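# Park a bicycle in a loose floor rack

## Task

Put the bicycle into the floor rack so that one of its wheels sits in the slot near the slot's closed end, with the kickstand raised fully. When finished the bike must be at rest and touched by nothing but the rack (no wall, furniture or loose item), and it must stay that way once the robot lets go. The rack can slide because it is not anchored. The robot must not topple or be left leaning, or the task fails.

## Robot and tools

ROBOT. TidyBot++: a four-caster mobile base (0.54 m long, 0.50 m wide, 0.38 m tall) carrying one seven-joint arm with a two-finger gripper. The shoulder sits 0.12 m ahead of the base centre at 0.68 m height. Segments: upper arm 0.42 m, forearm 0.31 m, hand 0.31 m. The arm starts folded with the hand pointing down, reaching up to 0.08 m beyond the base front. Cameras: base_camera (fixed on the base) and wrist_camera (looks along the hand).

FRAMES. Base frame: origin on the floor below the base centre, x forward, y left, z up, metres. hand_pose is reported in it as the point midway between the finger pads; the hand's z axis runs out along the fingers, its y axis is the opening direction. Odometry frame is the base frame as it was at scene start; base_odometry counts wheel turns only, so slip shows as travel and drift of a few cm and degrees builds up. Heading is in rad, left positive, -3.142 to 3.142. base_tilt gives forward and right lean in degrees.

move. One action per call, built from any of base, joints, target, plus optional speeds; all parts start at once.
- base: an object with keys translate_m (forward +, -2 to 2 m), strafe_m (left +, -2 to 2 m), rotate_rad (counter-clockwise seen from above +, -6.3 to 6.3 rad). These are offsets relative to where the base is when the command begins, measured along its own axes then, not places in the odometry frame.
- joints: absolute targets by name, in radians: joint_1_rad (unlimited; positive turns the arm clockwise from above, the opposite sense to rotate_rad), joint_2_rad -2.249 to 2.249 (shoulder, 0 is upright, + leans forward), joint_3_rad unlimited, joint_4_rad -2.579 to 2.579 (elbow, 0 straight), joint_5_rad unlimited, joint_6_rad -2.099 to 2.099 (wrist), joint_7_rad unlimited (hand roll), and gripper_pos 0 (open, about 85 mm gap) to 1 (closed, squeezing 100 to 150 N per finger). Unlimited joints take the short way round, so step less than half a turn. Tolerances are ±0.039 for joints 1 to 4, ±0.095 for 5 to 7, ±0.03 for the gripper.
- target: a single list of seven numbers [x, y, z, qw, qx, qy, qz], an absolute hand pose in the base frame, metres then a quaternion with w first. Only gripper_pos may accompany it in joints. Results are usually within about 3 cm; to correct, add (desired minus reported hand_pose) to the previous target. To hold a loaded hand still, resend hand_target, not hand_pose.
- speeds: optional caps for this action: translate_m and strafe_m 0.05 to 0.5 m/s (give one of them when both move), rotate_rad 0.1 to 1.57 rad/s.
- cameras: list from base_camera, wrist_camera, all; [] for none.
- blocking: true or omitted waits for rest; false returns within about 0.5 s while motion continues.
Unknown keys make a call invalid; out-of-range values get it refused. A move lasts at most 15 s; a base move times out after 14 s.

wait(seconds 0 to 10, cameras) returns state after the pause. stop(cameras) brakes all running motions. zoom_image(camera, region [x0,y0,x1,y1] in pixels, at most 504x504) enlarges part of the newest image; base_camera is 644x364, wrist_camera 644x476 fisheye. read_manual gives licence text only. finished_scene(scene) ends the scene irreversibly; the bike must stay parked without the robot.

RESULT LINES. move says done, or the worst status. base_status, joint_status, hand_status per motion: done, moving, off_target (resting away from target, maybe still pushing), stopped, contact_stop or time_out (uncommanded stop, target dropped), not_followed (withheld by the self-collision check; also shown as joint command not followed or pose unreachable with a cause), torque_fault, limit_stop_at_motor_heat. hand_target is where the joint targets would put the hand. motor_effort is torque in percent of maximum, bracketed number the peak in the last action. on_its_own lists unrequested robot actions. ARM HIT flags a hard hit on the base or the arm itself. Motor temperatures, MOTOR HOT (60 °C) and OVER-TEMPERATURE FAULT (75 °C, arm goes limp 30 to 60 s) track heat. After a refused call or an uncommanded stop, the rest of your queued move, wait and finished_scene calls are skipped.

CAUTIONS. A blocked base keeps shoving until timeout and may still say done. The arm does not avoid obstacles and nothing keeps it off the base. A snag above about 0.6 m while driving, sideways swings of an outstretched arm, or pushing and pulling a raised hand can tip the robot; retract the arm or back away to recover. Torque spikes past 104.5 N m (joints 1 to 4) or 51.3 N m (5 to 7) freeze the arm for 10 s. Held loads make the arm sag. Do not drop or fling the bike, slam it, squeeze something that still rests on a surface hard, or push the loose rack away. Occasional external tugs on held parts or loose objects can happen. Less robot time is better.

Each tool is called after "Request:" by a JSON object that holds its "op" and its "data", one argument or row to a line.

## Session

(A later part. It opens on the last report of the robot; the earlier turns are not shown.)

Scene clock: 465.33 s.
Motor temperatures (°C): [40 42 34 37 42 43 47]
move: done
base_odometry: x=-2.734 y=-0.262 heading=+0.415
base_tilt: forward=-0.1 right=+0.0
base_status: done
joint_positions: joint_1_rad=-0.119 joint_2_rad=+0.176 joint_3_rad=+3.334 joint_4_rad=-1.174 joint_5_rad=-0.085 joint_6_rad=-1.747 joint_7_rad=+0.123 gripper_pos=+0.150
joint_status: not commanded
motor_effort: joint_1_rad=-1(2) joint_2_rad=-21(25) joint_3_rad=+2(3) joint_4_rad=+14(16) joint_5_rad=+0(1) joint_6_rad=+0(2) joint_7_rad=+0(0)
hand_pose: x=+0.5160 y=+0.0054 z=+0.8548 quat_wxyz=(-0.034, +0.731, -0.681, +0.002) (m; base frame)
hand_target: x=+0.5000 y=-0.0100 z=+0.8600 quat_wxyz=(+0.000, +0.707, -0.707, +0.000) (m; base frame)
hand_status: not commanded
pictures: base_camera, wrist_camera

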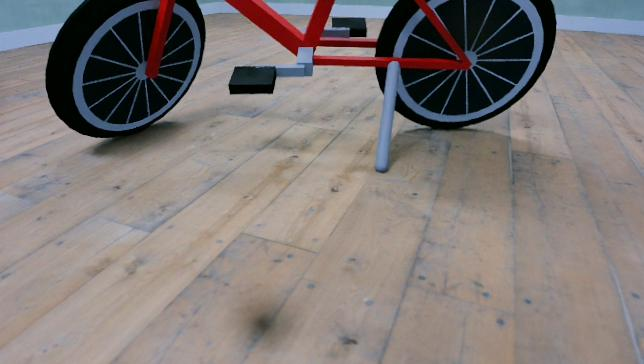

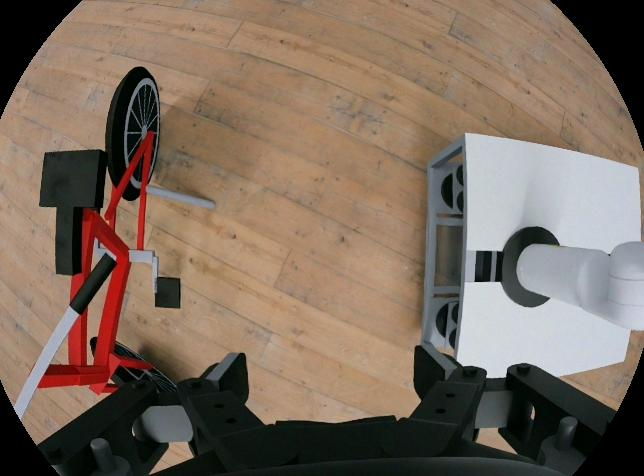

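Request:
{"op": "move", "data": {
  "base": {"rotate_rad": 1.995},
  "cameras": []
}}

Request:
{"op": "move", "data": {
  "base": {"translate_m": 0.9, "strafe_m": -1.0},
  "cameras": ["base_camera"]
}}

Request:
{"op": "move", "data": {
  "target": [0.5, 0.0, 0.5, 0.0, 0.887, 0.4617, 0.0]
}}

Scene clock: 522.47 s.
Motor temperatures (°C): [40 40 34 37 42 42 47]
move: done
base_odometry: x=-2.734 y=-0.262 heading=+2.409
base_tilt: forward=+0.0 right=+0.0
base_status: done
joint_positions: joint_1_rad=-0.127 joint_2_rad=+0.181 joint_3_rad=+3.341 joint_4_rad=-1.174 joint_5_rad=-0.085 joint_6_rad=-1.747 joint_7_rad=+0.123 gripper_pos=+0.150
joint_status: not commanded
motor_effort: joint_1_rad=-1(3) joint_2_rad=-21(25) joint_3_rad=+2(4) joint_4_rad=+14(16) joint_5_rad=+0(1) joint_6_rad=+1(2) joint_7_rad=+0(0)
hand_pose: x=+0.5168 y=+0.0065 z=+0.8530 quat_wxyz=(-0.032, +0.732, -0.681, +0.001) (m; base frame)
hand_target: x=+0.5000 y=-0.0100 z=+0.8600 quat_wxyz=(+0.000, +0.707, -0.707, +0.000) (m; base frame)
hand_status: not commanded
pictures: none
No camera images: "cameras" was empty.

Scene clock: 526.60 s.
Motor temperatures (°C): [40 40 34 37 42 42 47]
move: done
base_odometry: x=-2.735 y=+1.084 heading=+2.410
base_tilt: forward=+0.0 right=+0.0
base_status: done
joint_positions: joint_1_rad=-0.127 joint_2_rad=+0.181 joint_3_rad=+3.341 joint_4_rad=-1.174 joint_5_rad=-0.085 joint_6_rad=-1.747 joint_7_rad=+0.123 gripper_pos=+0.150
joint_status: not commanded
motor_effort: joint_1_rad=-1(3) joint_2_rad=-22(24) joint_3_rad=+2(4) joint_4_rad=+15(16) joint_5_rad=+0(1) joint_6_rad=+1(2) joint_7_rad=+0(0)
hand_pose: x=+0.5168 y=+0.0064 z=+0.8531 quat_wxyz=(-0.032, +0.732, -0.681, +0.001) (m; base frame)
hand_target: x=+0.5000 y=-0.0100 z=+0.8600 quat_wxyz=(+0.000, +0.707, -0.707, +0.000) (m; base frame)
hand_status: not commanded
pictures: base_camera

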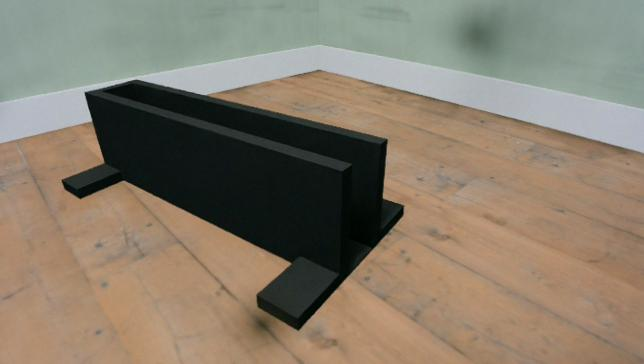

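Scene clock: 529.63 s.
Motor temperatures (°C): [40 40 34 37 42 42 47]
move: off_target
base_odometry: x=-2.735 y=+1.084 heading=+2.410
base_tilt: forward=+0.0 right=+0.0
base_status: not commanded
joint_positions: joint_1_rad=+0.165 joint_2_rad=+0.464 joint_3_rad=+2.925 joint_4_rad=-1.983 joint_5_rad=+0.099 joint_6_rad=-0.752 joint_7_rad=+2.283 gripper_pos=+0.150
joint_status: not commanded
motor_effort: joint_1_rad=-1(1) joint_2_rad=-25(26) joint_3_rad=+0(3) joint_4_rad=+9(15) joint_5_rad=+0(1) joint_6_rad=+0(1) joint_7_rad=+0(0)
hand_pose: x=+0.4906 y=+0.0082 z=+0.5098 quat_wxyz=(-0.022, +0.917, +0.397, -0.016) (m; base frame)
hand_target: x=+0.5000 y=+0.0000 z=+0.5000 quat_wxyz=(+0.000, +0.887, +0.462, +0.000) (m; base frame)
hand_status: off_target (0.016 m and 8.7 deg from the pose sent, 0.354 m and 140.9 deg at the start)
pictures: base_camera, wrist_camera

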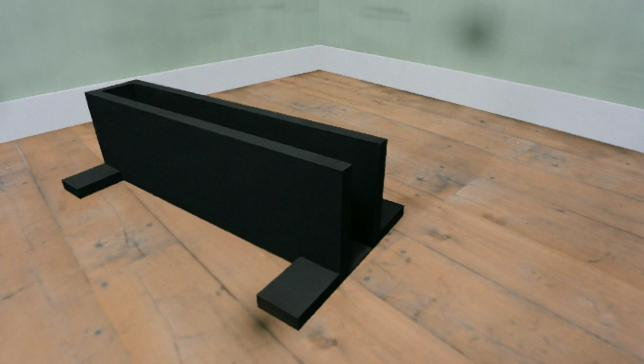

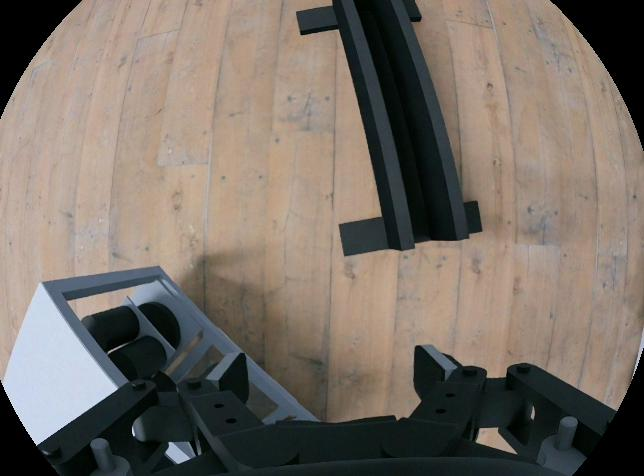

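Request:
{"op": "move", "data": {
  "target": [0.64, 0.0, 0.30, 0.0, 0.834, 0.552, 0.0]
}}

Scene clock: 544.87 s.
Motor temperatures (°C): [40 40 34 37 42 42 47]
move: off_target
base_odometry: x=-2.735 y=+1.084 heading=+2.410
base_tilt: forward=-0.1 right=+0.1
base_status: not commanded
joint_positions: joint_1_rad=+0.149 joint_2_rad=+1.079 joint_3_rad=+2.925 joint_4_rad=-1.589 joint_5_rad=+0.319 joint_6_rad=-0.617 joint_7_rad=+2.349 gripper_pos=+0.150
joint_status: not commanded
motor_effort: joint_1_rad=-1(1) joint_2_rad=-38(40) joint_3_rad=-3(3) joint_4_rad=+6(10) joint_5_rad=+0(1) joint_6_rad=+0(2) joint_7_rad=+0(0)
hand_pose: x=+0.5997 y=-0.0040 z=+0.3003 quat_wxyz=(-0.031, +0.872, +0.486, -0.044) (m; base frame)
hand_target: x=+0.6400 y=+0.0000 z=+0.3000 quat_wxyz=(+0.000, +0.834, +0.552, +0.000) (m; base frame)
hand_status: off_target (0.040 m and 10.7 deg from the pose sent, 0.258 m and 20.4 deg at the start)
pictures: base_camera, wrist_camera

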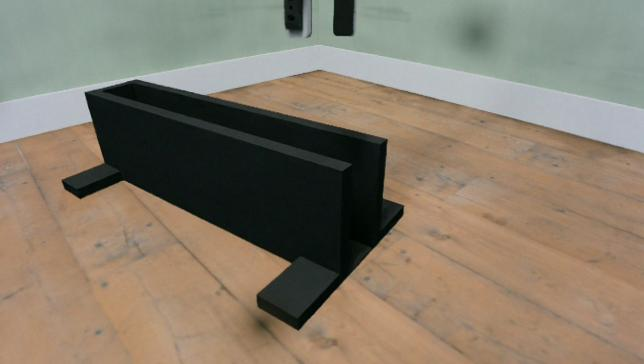

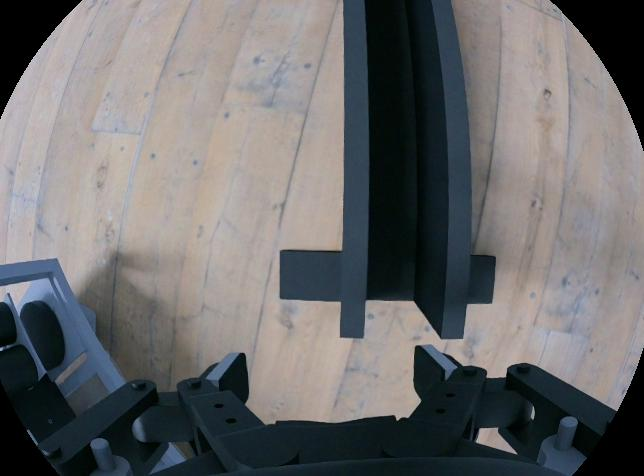

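Request:
{"op": "move", "data": {
  "target": [0.660, -0.002, 0.20, 0.0295, 0.833, 0.551, 0.0446]
}}

Scene clock: 555.43 s.
Motor temperatures (°C): [40 40 34 37 42 42 47]
move: off_target
base_odometry: x=-2.735 y=+1.084 heading=+2.410
base_tilt: forward=-0.1 right=+0.1
base_status: not commanded
joint_positions: joint_1_rad=+0.110 joint_2_rad=+1.289 joint_3_rad=+2.976 joint_4_rad=-1.547 joint_5_rad=+0.462 joint_6_rad=-0.346 joint_7_rad=+2.348 gripper_pos=+0.150
joint_status: not commanded
motor_effort: joint_1_rad=-1(2) joint_2_rad=-39(42) joint_3_rad=-2(3) joint_4_rad=+3(6) joint_5_rad=+0(1) joint_6_rad=+0(1) joint_7_rad=+0(0)
hand_pose: x=+0.6182 y=+0.0002 z=+0.1940 quat_wxyz=(-0.003, +0.839, +0.545, +0.001) (m; base frame)
hand_target: x=+0.6600 y=-0.0020 z=+0.2000 quat_wxyz=(+0.029, +0.833, +0.551, +0.045) (m; base frame)
hand_status: off_target (0.042 m and 6.3 deg from the pose sent, 0.117 m and 15.1 deg at the start)
pictures: base_camera, wrist_camera

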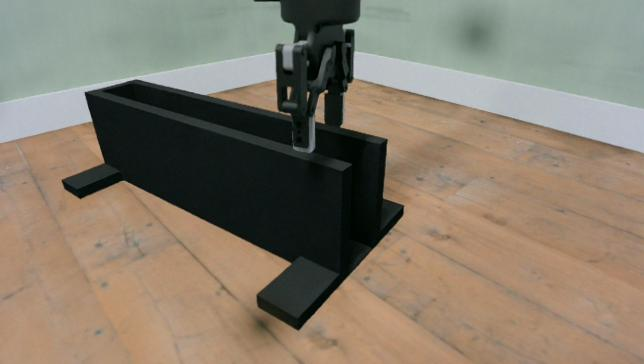

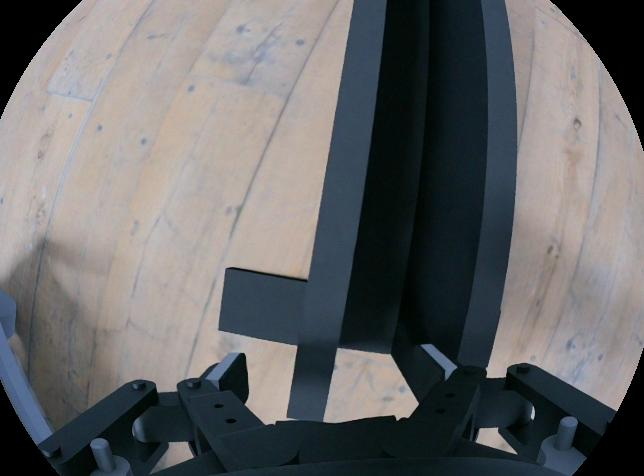

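Request:
{"op": "move", "data": {
  "target": [0.656, -0.002, 0.19, 0.0267, 0.866, 0.5, 0.0463],
  "joints": {"gripper_pos": 0.5}
}}

Scene clock: 566.27 s.
Motor temperatures (°C): [40 40 34 37 42 42 47]
move: off_target
base_odometry: x=-2.735 y=+1.084 heading=+2.410
base_tilt: forward=-0.1 right=+0.0
base_status: not commanded
joint_positions: joint_1_rad=+0.093 joint_2_rad=+1.293 joint_3_rad=+3.005 joint_4_rad=-1.547 joint_5_rad=+0.463 joint_6_rad=-0.313 joint_7_rad=+2.263 gripper_pos=+0.500
joint_status: all done
motor_effort: joint_1_rad=-1(1) joint_2_rad=-39(40) joint_3_rad=-2(2) joint_4_rad=+4(5) joint_5_rad=+0(1) joint_6_rad=+1(1) joint_7_rad=+0(0)
hand_pose: x=+0.6246 y=-0.0048 z=+0.1906 quat_wxyz=(+0.009, +0.858, +0.513, +0.007) (m; base frame)
hand_target: x=+0.6560 y=-0.0020 z=+0.1900 quat_wxyz=(+0.027, +0.865, +0.499, +0.046) (m; base frame)
hand_status: off_target (0.032 m and 5.2 deg from the pose sent, 0.038 m and 8.6 deg at the start)
pictures: base_camera, wrist_camera

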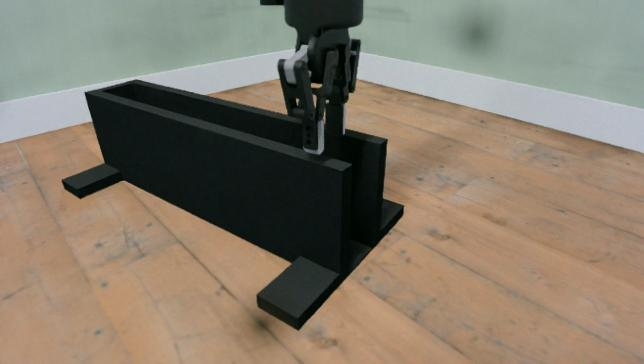

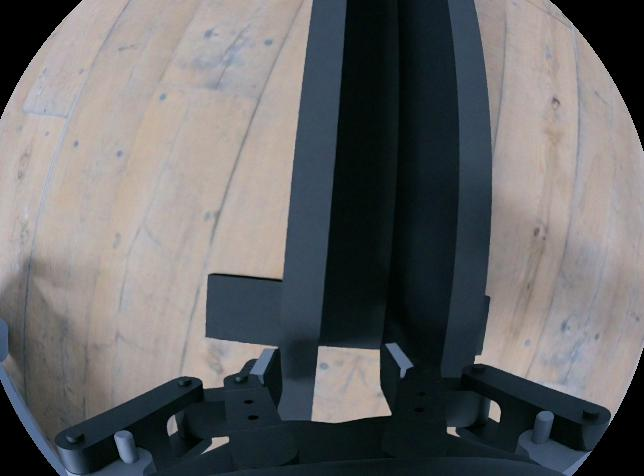

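Request:
{"op": "move", "data": {
  "target": [0.646, 0.0055, 0.165, 0.0251, 0.883, 0.469, 0.0472]
}}

Scene clock: 571.23 s.
Motor temperatures (°C): [40 40 34 36 42 42 47]
move: off_target
base_odometry: x=-2.735 y=+1.083 heading=+2.410
base_tilt: forward=+0.0 right=+0.0
base_status: not commanded
joint_positions: joint_1_rad=+0.059 joint_2_rad=+1.315 joint_3_rad=+3.042 joint_4_rad=-1.545 joint_5_rad=+0.463 joint_6_rad=-0.262 joint_7_rad=+2.193 gripper_pos=+0.500
joint_status: not commanded
motor_effort: joint_1_rad=-1(3) joint_2_rad=-33(39) joint_3_rad=-1(2) joint_4_rad=+7(9) joint_5_rad=+1(1) joint_6_rad=+5(8) joint_7_rad=+0(1)
hand_pose: x=+0.6285 y=-0.0033 z=+0.1784 quat_wxyz=(+0.021, +0.869, +0.493, +0.015) (m; base frame)
hand_target: x=+0.6460 y=+0.0055 z=+0.1650 quat_wxyz=(+0.025, +0.882, +0.468, +0.047) (m; base frame)
hand_status: off_target (0.024 m and 4.9 deg from the pose sent, 0.035 m and 7.6 deg at the start)
pictures: base_camera, wrist_camera

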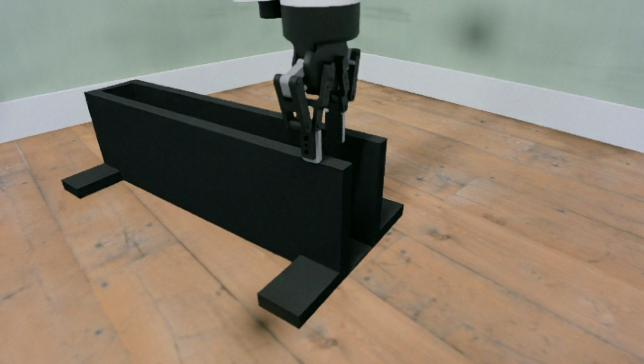

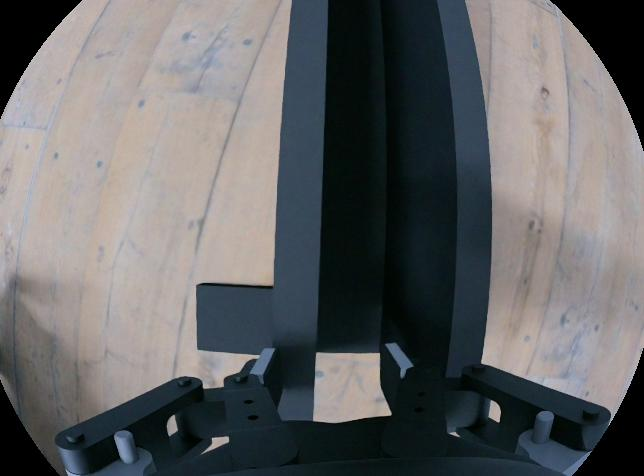

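Request:
{"op": "move", "data": {
  "target": [0.642, 0.009, 0.195, 0.0251, 0.883, 0.469, 0.0472]
}}

Scene clock: 574.20 s.
Motor temperatures (°C): [40 40 34 36 42 42 47]
move: off_target
base_odometry: x=-2.735 y=+1.083 heading=+2.410
base_tilt: forward=+0.0 right=+0.1
base_status: not commanded
joint_positions: joint_1_rad=+0.054 joint_2_rad=+1.307 joint_3_rad=+3.042 joint_4_rad=-1.560 joint_5_rad=+0.463 joint_6_rad=-0.253 joint_7_rad=+2.191 gripper_pos=+0.500
joint_status: not commanded
motor_effort: joint_1_rad=+0(2) joint_2_rad=-39(39) joint_3_rad=-1(1) joint_4_rad=+3(8) joint_5_rad=+0(1) joint_6_rad=+1(6) joint_7_rad=+0(0)
hand_pose: x=+0.6252 y=+0.0004 z=+0.1807 quat_wxyz=(+0.019, +0.868, +0.496, +0.016) (m; base frame)
hand_target: x=+0.6420 y=+0.0090 z=+0.1950 quat_wxyz=(+0.025, +0.882, +0.468, +0.047) (m; base frame)
hand_status: off_target (0.024 m and 5.0 deg from the pose sent, 0.025 m and 4.9 deg at the start)
pictures: base_camera, wrist_camera

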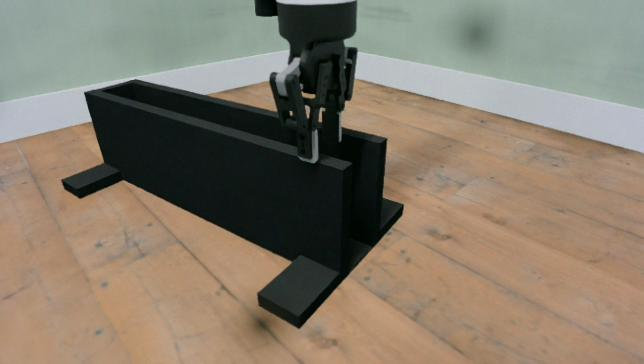

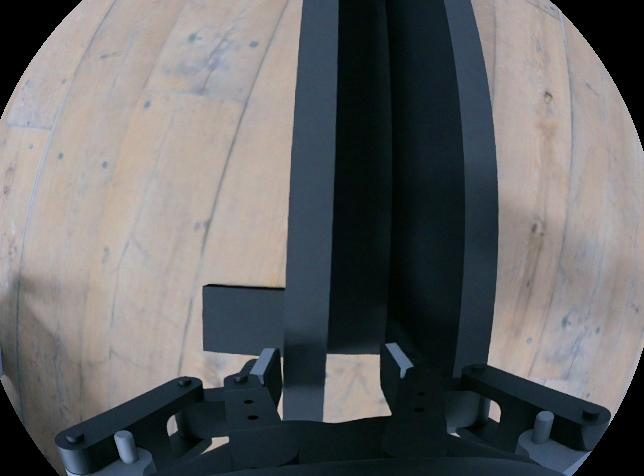

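Request:
{"op": "move", "data": {
  "target": [0.633, 0.015, 0.205, 0.0251, 0.883, 0.469, 0.0472],
  "cameras": ["wrist_camera"]
}}

Request:
{"op": "move", "data": {
  "target": [0.633, 0.015, 0.165, 0.0251, 0.883, 0.469, 0.0472]
}}

Scene clock: 579.70 s.
Motor temperatures (°C): [40 40 34 36 42 42 46]
move: off_target
base_odometry: x=-2.735 y=+1.083 heading=+2.410
base_tilt: forward=-0.1 right=+0.0
base_status: not commanded
joint_positions: joint_1_rad=+0.035 joint_2_rad=+1.273 joint_3_rad=+3.045 joint_4_rad=-1.608 joint_5_rad=+0.463 joint_6_rad=-0.248 joint_7_rad=+2.172 gripper_pos=+0.500
joint_status: not commanded
motor_effort: joint_1_rad=-1(2) joint_2_rad=-38(40) joint_3_rad=-1(2) joint_4_rad=+3(4) joint_5_rad=+0(1) joint_6_rad=+0(2) joint_7_rad=+0(0)
hand_pose: x=+0.6138 y=+0.0093 z=+0.1928 quat_wxyz=(+0.017, +0.867, +0.497, +0.012) (m; base frame)
hand_target: x=+0.6330 y=+0.0150 z=+0.2050 quat_wxyz=(+0.025, +0.882, +0.468, +0.047) (m; base frame)
hand_status: off_target (0.023 m and 5.5 deg from the pose sent, 0.029 m and 5.0 deg at the start)
pictures: wrist_camera

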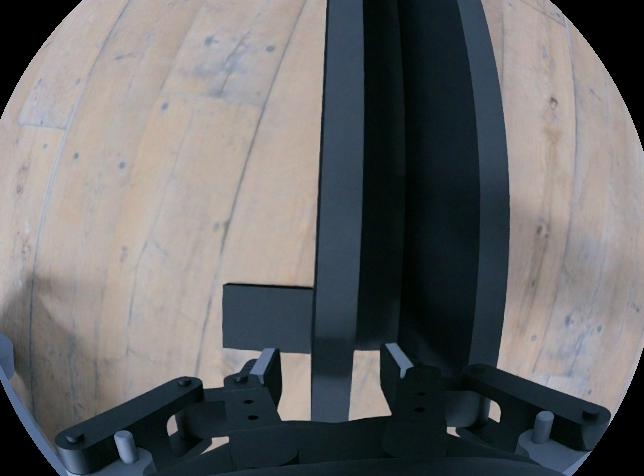

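Scene clock: 580.63 s.
Motor temperatures (°C): [40 40 34 36 42 42 46]
move: off_target
base_odometry: x=-2.735 y=+1.083 heading=+2.410
base_tilt: forward=+0.0 right=+0.0
base_status: not commanded
joint_positions: joint_1_rad=+0.026 joint_2_rad=+1.334 joint_3_rad=+3.059 joint_4_rad=-1.592 joint_5_rad=+0.463 joint_6_rad=-0.214 joint_7_rad=+2.162 gripper_pos=+0.500
joint_status: not commanded
motor_effort: joint_1_rad=-1(1) joint_2_rad=-38(40) joint_3_rad=-1(1) joint_4_rad=+2(4) joint_5_rad=+0(1) joint_6_rad=+0(2) joint_7_rad=+0(0)
hand_pose: x=+0.6026 y=+0.0102 z=+0.1642 quat_wxyz=(+0.012, +0.869, +0.495, +0.007) (m; base frame)
hand_target: x=+0.6330 y=+0.0150 z=+0.1650 quat_wxyz=(+0.025, +0.882, +0.468, +0.047) (m; base frame)
hand_status: off_target (0.031 m and 6.0 deg from the pose sent, 0.034 m and 5.5 deg at the start)
pictures: base_camera, wrist_camera

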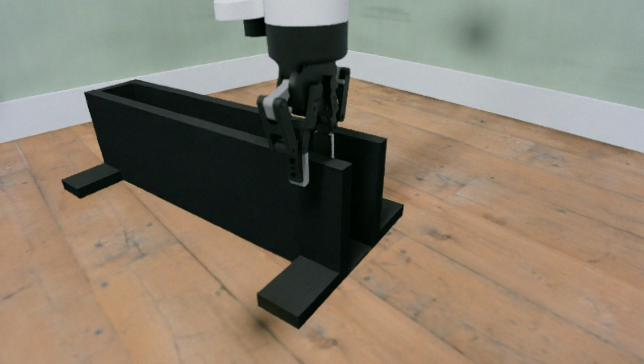

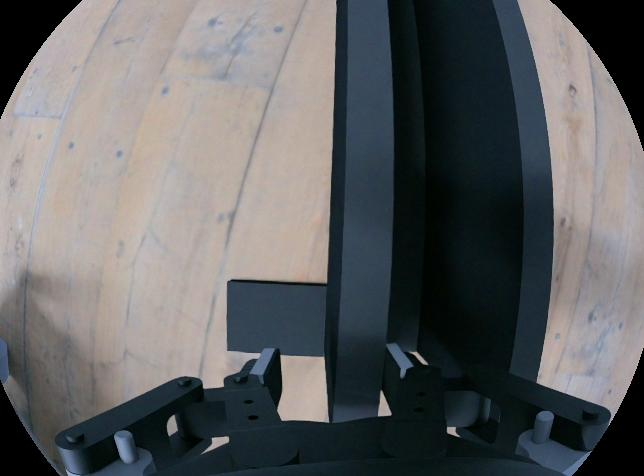

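Request:
{"op": "move", "data": {
  "target": [0.646, 0.012, 0.130, 0.0251, 0.883, 0.469, 0.0472]
}}

Scene clock: 584.40 s.
Motor temperatures (°C): [40 40 34 36 42 42 46]
move: off_target
base_odometry: x=-2.735 y=+1.083 heading=+2.410
base_tilt: forward=-0.1 right=+0.0
base_status: not commanded
joint_positions: joint_1_rad=+0.026 joint_2_rad=+1.419 joint_3_rad=+3.059 joint_4_rad=-1.489 joint_5_rad=+0.463 joint_6_rad=-0.214 joint_7_rad=+2.162 gripper_pos=+0.500
joint_status: not commanded
motor_effort: joint_1_rad=-1(1) joint_2_rad=-39(41) joint_3_rad=+0(1) joint_4_rad=+1(4) joint_5_rad=+0(1) joint_6_rad=+0(2) joint_7_rad=+0(0)
hand_pose: x=+0.6208 y=+0.0101 z=+0.1306 quat_wxyz=(+0.016, +0.871, +0.492, +0.015) (m; base frame)
hand_target: x=+0.6460 y=+0.0120 z=+0.1300 quat_wxyz=(+0.025, +0.882, +0.468, +0.047) (m; base frame)
hand_status: off_target (0.025 m and 4.8 deg from the pose sent, 0.055 m and 6.0 deg at the start)
pictures: base_camera, wrist_camera

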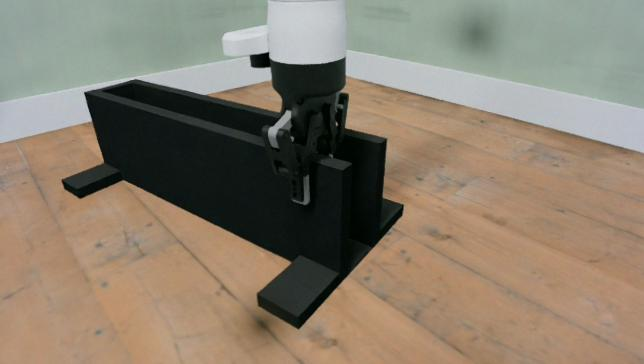

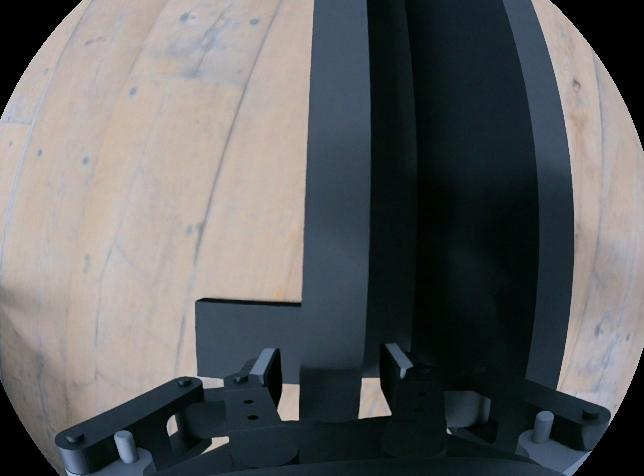

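Request:
{"op": "move", "data": {
  "joints": {"gripper_pos": 0.95},
  "cameras": []
}}

Request:
{"op": "move", "data": {
  "base": {"translate_m": -0.08},
  "speeds": {"translate_m": 0.1}
}}

Scene clock: 588.40 s.
Motor temperatures (°C): [40 40 34 36 42 42 46]
move: off_target
base_odometry: x=-2.735 y=+1.083 heading=+2.410
base_tilt: forward=-0.1 right=+0.1
base_status: not commanded
joint_positions: joint_1_rad=+0.026 joint_2_rad=+1.419 joint_3_rad=+3.059 joint_4_rad=-1.489 joint_5_rad=+0.463 joint_6_rad=-0.214 joint_7_rad=+2.158 gripper_pos=+0.806
joint_status: gripper_pos off_target (ended at +0.806, target +0.950)
motor_effort: joint_1_rad=-1(3) joint_2_rad=-36(41) joint_3_rad=+1(2) joint_4_rad=+3(5) joint_5_rad=+3(3) joint_6_rad=+4(4) joint_7_rad=+2(3)
hand_pose: x=+0.6212 y=+0.0099 z=+0.1310 quat_wxyz=(+0.017, +0.872, +0.489, +0.015) (m; base frame)
hand_target: x=+0.6460 y=+0.0120 z=+0.1300 quat_wxyz=(+0.025, +0.882, +0.468, +0.047) (m; base frame)
hand_status: not commanded
pictures: none
No camera images: "cameras" was empty.

Scene clock: 589.73 s.
Motor temperatures (°C): [40 40 34 36 42 42 46]
move: done
base_odometry: x=-2.675 y=+1.030 heading=+2.410
base_tilt: forward=+0.0 right=+0.1
base_status: done
joint_positions: joint_1_rad=+0.027 joint_2_rad=+1.419 joint_3_rad=+3.059 joint_4_rad=-1.474 joint_5_rad=+0.463 joint_6_rad=-0.214 joint_7_rad=+2.158 gripper_pos=+0.806
joint_status: not commanded
motor_effort: joint_1_rad=-2(4) joint_2_rad=-39(41) joint_3_rad=+1(2) joint_4_rad=+4(6) joint_5_rad=+2(3) joint_6_rad=+3(5) joint_7_rad=+1(2)
hand_pose: x=+0.6299 y=+0.0094 z=+0.1319 quat_wxyz=(+0.020, +0.872, +0.489, +0.021) (m; base frame)
hand_target: x=+0.6460 y=+0.0120 z=+0.1300 quat_wxyz=(+0.025, +0.882, +0.468, +0.047) (m; base frame)
hand_status: not commanded
pictures: base_camera, wrist_camera

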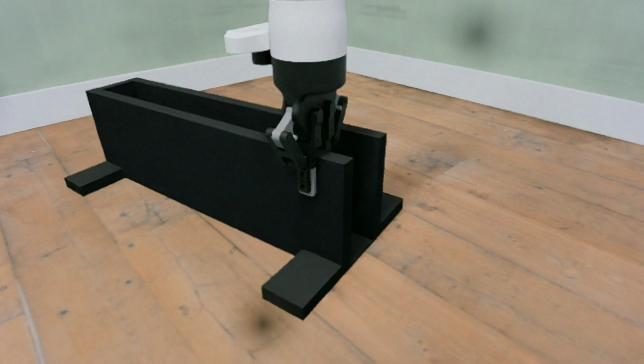

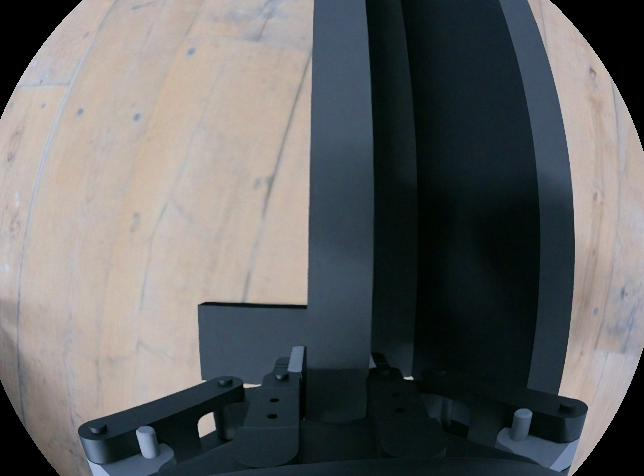

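Request:
{"op": "move", "data": {
  "base": {"translate_m": -0.0596, "strafe_m": 0.156, "rotate_rad": -0.27},
  "speeds": {"strafe_m": 0.1, "rotate_rad": 0.18}
}}

Request:
{"op": "move", "data": {
  "base": {"translate_m": -0.0536, "strafe_m": 0.135, "rotate_rad": -0.27},
  "speeds": {"strafe_m": 0.1, "rotate_rad": 0.2}
}}

Scene clock: 600.87 s.
Motor temperatures (°C): [40 40 34 36 42 42 46]
move: done
base_odometry: x=-2.735 y=+0.874 heading=+2.139
base_tilt: forward=+0.0 right=+0.1
base_status: done
joint_positions: joint_1_rad=+0.034 joint_2_rad=+1.418 joint_3_rad=+3.064 joint_4_rad=-1.474 joint_5_rad=+0.463 joint_6_rad=-0.214 joint_7_rad=+2.158 gripper_pos=+0.806
joint_status: not commanded
motor_effort: joint_1_rad=-2(4) joint_2_rad=-38(40) joint_3_rad=+0(4) joint_4_rad=+5(6) joint_5_rad=+1(2) joint_6_rad=+3(5) joint_7_rad=+1(2)
hand_pose: x=+0.6305 y=+0.0028 z=+0.1323 quat_wxyz=(+0.023, +0.874, +0.485, +0.020) (m; base frame)
hand_target: x=+0.6460 y=+0.0120 z=+0.1300 quat_wxyz=(+0.025, +0.882, +0.468, +0.047) (m; base frame)
hand_status: not commanded
pictures: base_camera, wrist_camera

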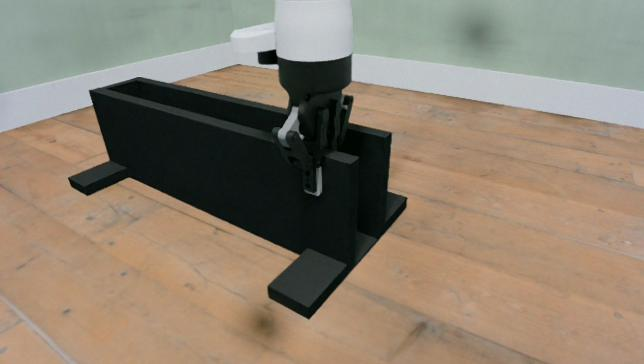

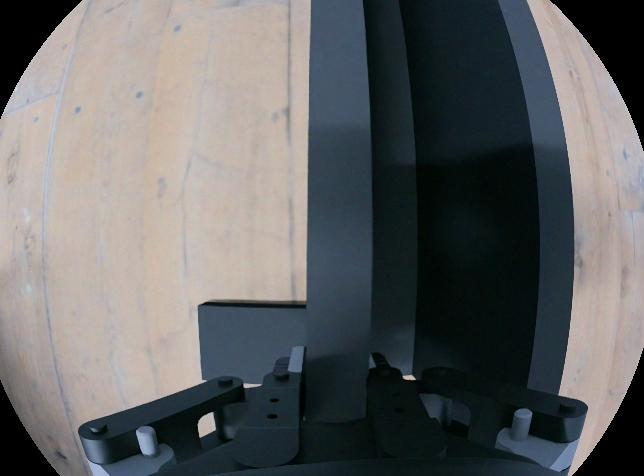

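Scene clock: 602.83 s.
Motor temperatures (°C): [40 40 34 36 42 42 46]
move: done
base_odometry: x=-2.820 y=+0.756 heading=+1.868
base_tilt: forward=+0.0 right=+0.0
base_status: done
joint_positions: joint_1_rad=+0.031 joint_2_rad=+1.419 joint_3_rad=+3.064 joint_4_rad=-1.474 joint_5_rad=+0.463 joint_6_rad=-0.213 joint_7_rad=+2.158 gripper_pos=+0.807
joint_status: not commanded
motor_effort: joint_1_rad=-2(3) joint_2_rad=-37(40) joint_3_rad=-1(4) joint_4_rad=+4(6) joint_5_rad=+1(2) joint_6_rad=+4(6) joint_7_rad=+0(2)
hand_pose: x=+0.6303 y=+0.0038 z=+0.1321 quat_wxyz=(+0.023, +0.873, +0.486, +0.020) (m; base frame)
hand_target: x=+0.6460 y=+0.0120 z=+0.1300 quat_wxyz=(+0.025, +0.882, +0.468, +0.047) (m; base frame)
hand_status: not commanded
pictures: base_camera, wrist_camera

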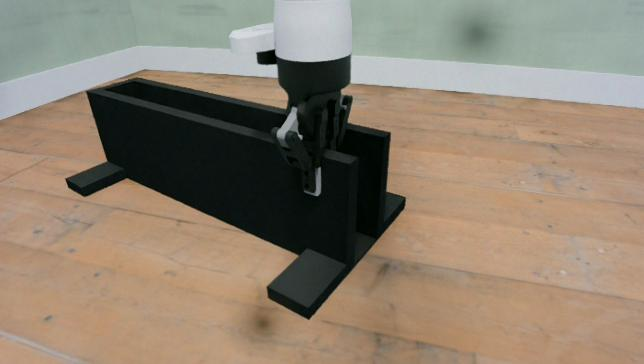

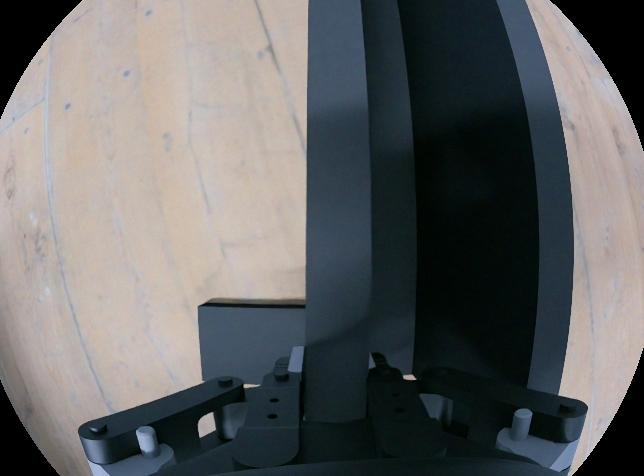

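Request:
{"op": "move", "data": {
  "base": {"translate_m": -0.1336, "strafe_m": -0.0333, "rotate_rad": -0.2},
  "speeds": {"translate_m": 0.12, "rotate_rad": 0.18},
  "cameras": []
}}

Request:
{"op": "move", "data": {
  "base": {"translate_m": -0.098, "strafe_m": -0.06, "rotate_rad": -0.2},
  "speeds": {"translate_m": 0.12, "rotate_rad": 0.18}
}}

Request:
{"op": "move", "data": {
  "base": {"translate_m": -0.06, "strafe_m": -0.0786, "rotate_rad": -0.2},
  "speeds": {"strafe_m": 0.12, "rotate_rad": 0.18}
}}

Scene clock: 618.57 s.
Motor temperatures (°C): [40 40 34 36 41 42 46]
move: done
base_odometry: x=-2.749 y=+0.638 heading=+1.668
base_tilt: forward=-0.1 right=+0.0
base_status: done
joint_positions: joint_1_rad=+0.026 joint_2_rad=+1.421 joint_3_rad=+3.054 joint_4_rad=-1.473 joint_5_rad=+0.463 joint_6_rad=-0.212 joint_7_rad=+2.158 gripper_pos=+0.807
joint_status: not commanded
motor_effort: joint_1_rad=-1(4) joint_2_rad=-40(40) joint_3_rad=+1(5) joint_4_rad=+7(9) joint_5_rad=+2(2) joint_6_rad=+7(9) joint_7_rad=+0(0)
hand_pose: x=+0.6300 y=+0.0135 z=+0.1313 quat_wxyz=(+0.018, +0.872, +0.489, +0.023) (m; base frame)
hand_target: x=+0.6460 y=+0.0120 z=+0.1300 quat_wxyz=(+0.025, +0.882, +0.468, +0.047) (m; base frame)
hand_status: not commanded
pictures: none
No camera images: "cameras" was empty.

Scene clock: 620.13 s.
Motor temperatures (°C): [40 40 34 36 41 42 46]
move: done
base_odometry: x=-2.679 y=+0.546 heading=+1.468
base_tilt: forward=+0.0 right=+0.0
base_status: done
joint_positions: joint_1_rad=+0.020 joint_2_rad=+1.422 joint_3_rad=+3.046 joint_4_rad=-1.473 joint_5_rad=+0.463 joint_6_rad=-0.208 joint_7_rad=+2.158 gripper_pos=+0.807
joint_status: not commanded
motor_effort: joint_1_rad=+0(6) joint_2_rad=-37(41) joint_3_rad=+0(6) joint_4_rad=+7(8) joint_5_rad=+0(2) joint_6_rad=+7(8) joint_7_rad=-1(1)
hand_pose: x=+0.6304 y=+0.0215 z=+0.1310 quat_wxyz=(+0.014, +0.870, +0.492, +0.026) (m; base frame)
hand_target: x=+0.6460 y=+0.0120 z=+0.1300 quat_wxyz=(+0.025, +0.882, +0.468, +0.047) (m; base frame)
hand_status: not commanded
pictures: base_camera, wrist_camera

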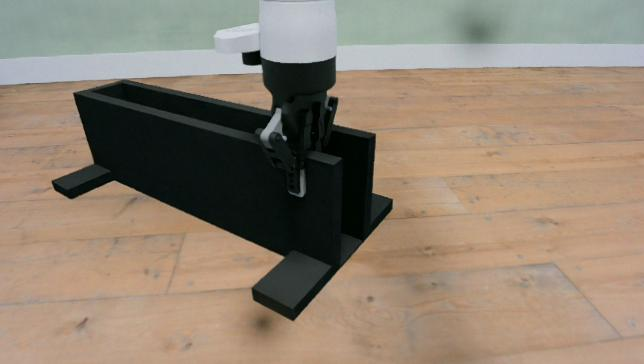

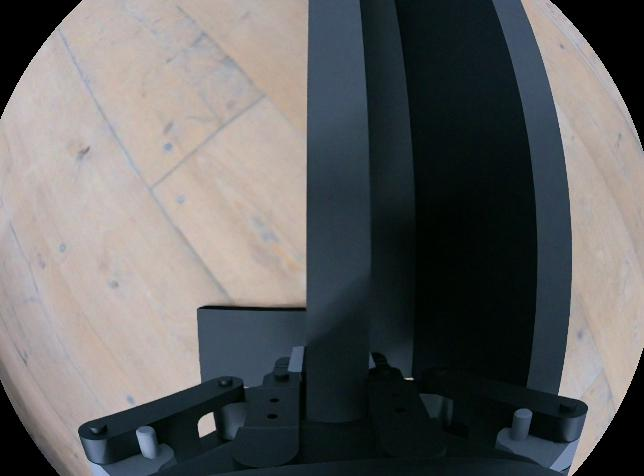

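Scene clock: 621.73 s.
Motor temperatures (°C): [40 40 34 36 41 42 46]
move: done
base_odometry: x=-2.607 y=+0.479 heading=+1.268
base_tilt: forward=+0.0 right=+0.0
base_status: done
joint_positions: joint_1_rad=+0.015 joint_2_rad=+1.423 joint_3_rad=+3.042 joint_4_rad=-1.473 joint_5_rad=+0.463 joint_6_rad=-0.208 joint_7_rad=+2.158 gripper_pos=+0.807
joint_status: not commanded
motor_effort: joint_1_rad=+2(8) joint_2_rad=-36(41) joint_3_rad=+3(7) joint_4_rad=+8(8) joint_5_rad=+1(2) joint_6_rad=+6(8) joint_7_rad=+0(1)
hand_pose: x=+0.6301 y=+0.0268 z=+0.1309 quat_wxyz=(+0.012, +0.869, +0.495, +0.027) (m; base frame)
hand_target: x=+0.6460 y=+0.0120 z=+0.1300 quat_wxyz=(+0.025, +0.882, +0.468, +0.047) (m; base frame)
hand_status: not commanded
pictures: base_camera, wrist_camera

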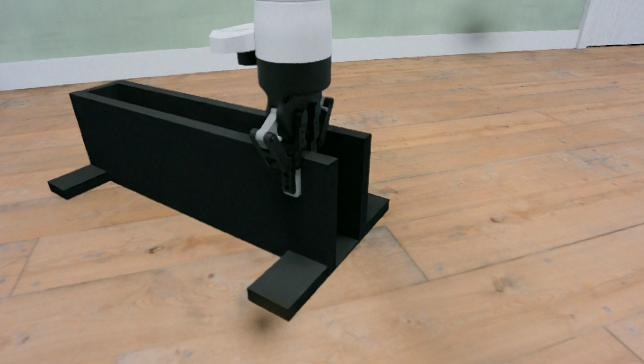

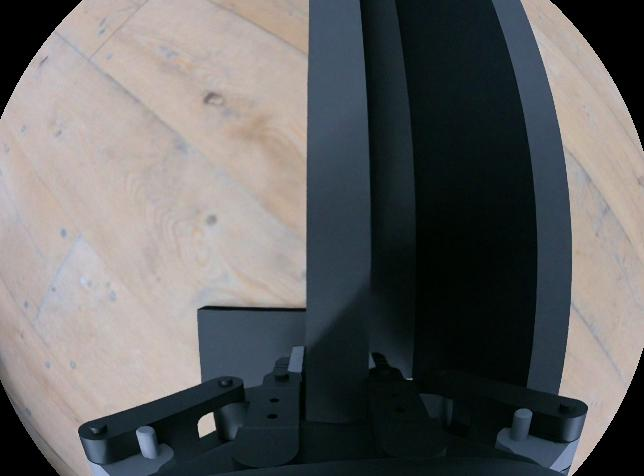

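Request:
{"op": "move", "data": {
  "base": {"translate_m": -0.0165, "strafe_m": -0.0848, "rotate_rad": -0.203},
  "speeds": {"strafe_m": 0.12, "rotate_rad": 0.25}
}}

Scene clock: 626.80 s.
Motor temperatures (°C): [40 40 34 36 41 42 46]
move: done
base_odometry: x=-2.531 y=+0.438 heading=+1.065
base_tilt: forward=+0.0 right=+0.0
base_status: done
joint_positions: joint_1_rad=+0.029 joint_2_rad=+1.423 joint_3_rad=+3.047 joint_4_rad=-1.473 joint_5_rad=+0.463 joint_6_rad=-0.208 joint_7_rad=+2.158 gripper_pos=+0.807
joint_status: not commanded
motor_effort: joint_1_rad=+0(10) joint_2_rad=-35(41) joint_3_rad=+1(8) joint_4_rad=+7(8) joint_5_rad=+1(2) joint_6_rad=+7(8) joint_7_rad=+0(2)
hand_pose: x=+0.6306 y=+0.0168 z=+0.1309 quat_wxyz=(+0.015, +0.872, +0.488, +0.026) (m; base frame)
hand_target: x=+0.6460 y=+0.0120 z=+0.1300 quat_wxyz=(+0.025, +0.882, +0.468, +0.047) (m; base frame)
hand_status: not commanded
pictures: base_camera, wrist_camera

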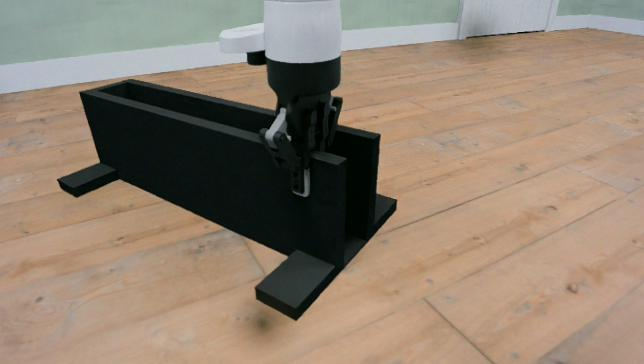

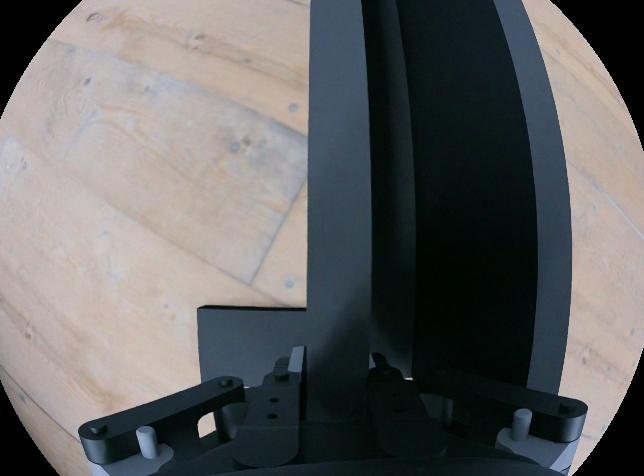

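Request:
{"op": "move", "data": {
  "joints": {"gripper_pos": 0.55},
  "cameras": []
}}

Request:
{"op": "move", "data": {
  "target": [0.640, 0.012, 0.26, 0.0251, 0.883, 0.469, 0.0472],
  "cameras": ["wrist_camera"]
}}

Request:
{"op": "move", "data": {
  "target": [0.5, 0.0, 0.60, 0.0, 0.93, 0.367, 0.0]
}}

Request:
{"op": "move", "data": {
  "target": [0.5, -0.01, 0.86, 0.0, 1.0, 0.0, 0.0]
}}

Scene clock: 646.87 s.
Motor temperatures (°C): [40 40 34 36 41 42 46]
move: done
base_odometry: x=-2.531 y=+0.438 heading=+1.065
base_tilt: forward=-0.1 right=+0.0
base_status: not commanded
joint_positions: joint_1_rad=+0.029 joint_2_rad=+1.428 joint_3_rad=+3.052 joint_4_rad=-1.472 joint_5_rad=+0.463 joint_6_rad=-0.194 joint_7_rad=+2.158 gripper_pos=+0.550
joint_status: all done
motor_effort: joint_1_rad=-1(1) joint_2_rad=-40(41) joint_3_rad=-1(2) joint_4_rad=+4(8) joint_5_rad=+0(2) joint_6_rad=+0(8) joint_7_rad=+0(0)
hand_pose: x=+0.6319 y=+0.0156 z=+0.1281 quat_wxyz=(+0.016, +0.872, +0.488, +0.030) (m; base frame)
hand_target: x=+0.6460 y=+0.0120 z=+0.1300 quat_wxyz=(+0.025, +0.882, +0.468, +0.047) (m; base frame)
hand_status: not commanded
pictures: none
No camera images: "cameras" was empty.

Scene clock: 648.47 s.
Motor temperatures (°C): [40 40 34 36 41 42 46]
move: off_target
base_odometry: x=-2.531 y=+0.438 heading=+1.065
base_tilt: forward=-0.1 right=+0.1
base_status: not commanded
joint_positions: joint_1_rad=+0.048 joint_2_rad=+1.141 joint_3_rad=+3.032 joint_4_rad=-1.635 joint_5_rad=+0.463 joint_6_rad=-0.199 joint_7_rad=+2.158 gripper_pos=+0.550
joint_status: not commanded
motor_effort: joint_1_rad=+0(1) joint_2_rad=-39(43) joint_3_rad=-1(1) joint_4_rad=+6(7) joint_5_rad=+1(1) joint_6_rad=+2(3) joint_7_rad=+0(0)
hand_pose: x=+0.6719 y=+0.0148 z=+0.2606 quat_wxyz=(+0.042, +0.868, +0.487, +0.084) (m; base frame)
hand_target: x=+0.6400 y=+0.0120 z=+0.2600 quat_wxyz=(+0.025, +0.882, +0.468, +0.047) (m; base frame)
hand_status: off_target (0.032 m and 5.4 deg from the pose sent, 0.132 m and 3.4 deg at the start)
pictures: wrist_camera

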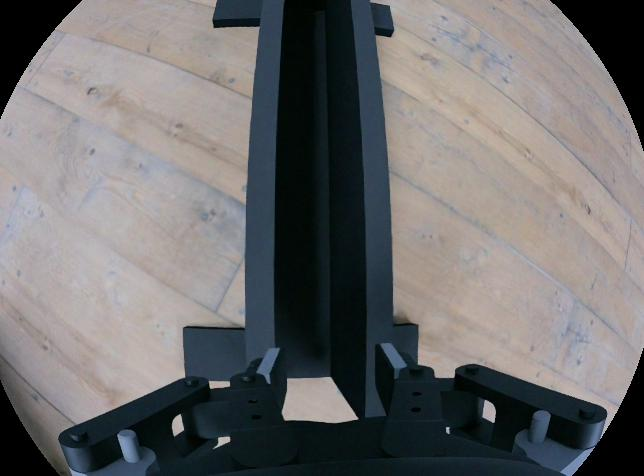

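Scene clock: 650.60 s.
Motor temperatures (°C): [40 40 34 36 41 42 46]
move: off_target
base_odometry: x=-2.531 y=+0.438 heading=+1.065
base_tilt: forward=-0.1 right=+0.0
base_status: not commanded
joint_positions: joint_1_rad=+0.082 joint_2_rad=+0.313 joint_3_rad=+3.032 joint_4_rad=-1.838 joint_5_rad=+0.116 joint_6_rad=-0.905 joint_7_rad=+2.205 gripper_pos=+0.550
joint_status: not commanded
motor_effort: joint_1_rad=-1(2) joint_2_rad=-24(41) joint_3_rad=+1(1) joint_4_rad=+13(13) joint_5_rad=+0(1) joint_6_rad=+1(3) joint_7_rad=+0(0)
hand_pose: x=+0.5385 y=-0.0149 z=+0.6014 quat_wxyz=(+0.042, +0.934, +0.353, +0.033) (m; base frame)
hand_target: x=+0.5000 y=+0.0000 z=+0.6000 quat_wxyz=(+0.000, +0.930, +0.367, +0.000) (m; base frame)
hand_status: off_target (0.041 m and 6.4 deg from the pose sent, 0.381 m and 18.9 deg at the start)
pictures: base_camera, wrist_camera

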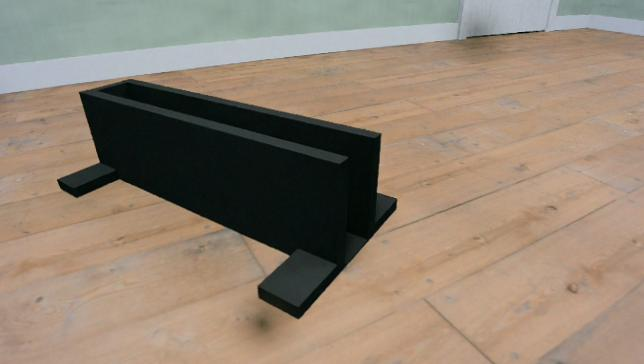

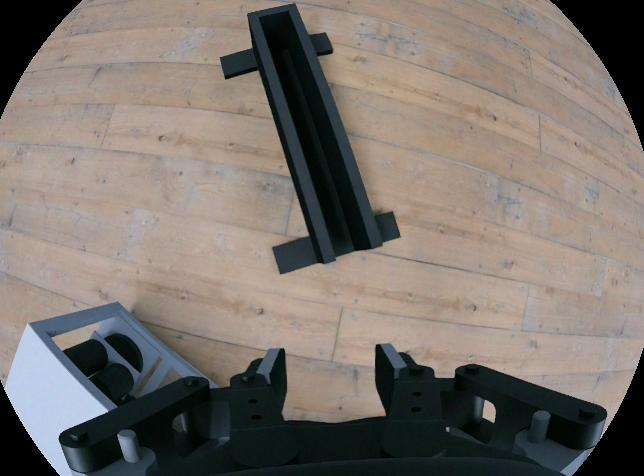

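Scene clock: 652.93 s.
Motor temperatures (°C): [40 40 34 36 41 42 46]
move: off_target
base_odometry: x=-2.531 y=+0.438 heading=+1.065
base_tilt: forward=-0.1 right=+0.0
base_status: not commanded
joint_positions: joint_1_rad=+0.012 joint_2_rad=+0.202 joint_3_rad=+3.164 joint_4_rad=-1.171 joint_5_rad=+0.066 joint_6_rad=-1.736 joint_7_rad=+1.688 gripper_pos=+0.550
joint_status: not commanded
motor_effort: joint_1_rad=-1(1) joint_2_rad=-22(26) joint_3_rad=+2(2) joint_4_rad=+16(16) joint_5_rad=+0(1) joint_6_rad=+1(2) joint_7_rad=+0(0)
hand_pose: x=+0.5212 y=-0.0315 z=+0.8452 quat_wxyz=(+0.036, +0.999, +0.036, +0.014) (m; base frame)
hand_target: x=+0.5000 y=-0.0100 z=+0.8600 quat_wxyz=(+0.000, +1.000, +0.000, +0.000) (m; base frame)
hand_status: off_target (0.034 m and 6.0 deg from the pose sent, 0.262 m and 41.8 deg at the start)
pictures: base_camera, wrist_camera

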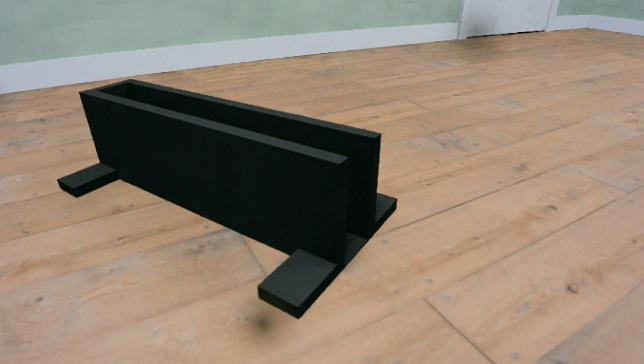

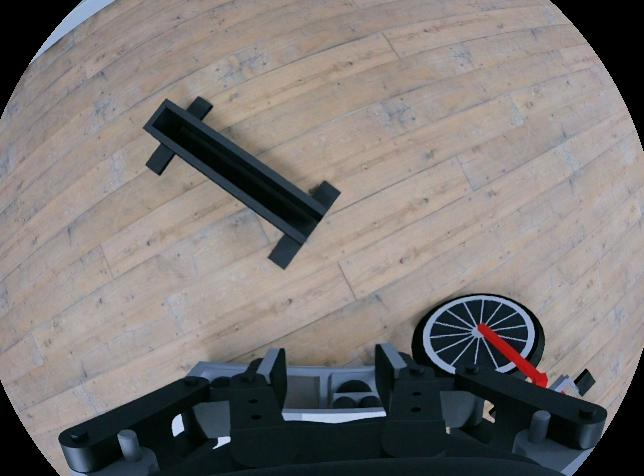

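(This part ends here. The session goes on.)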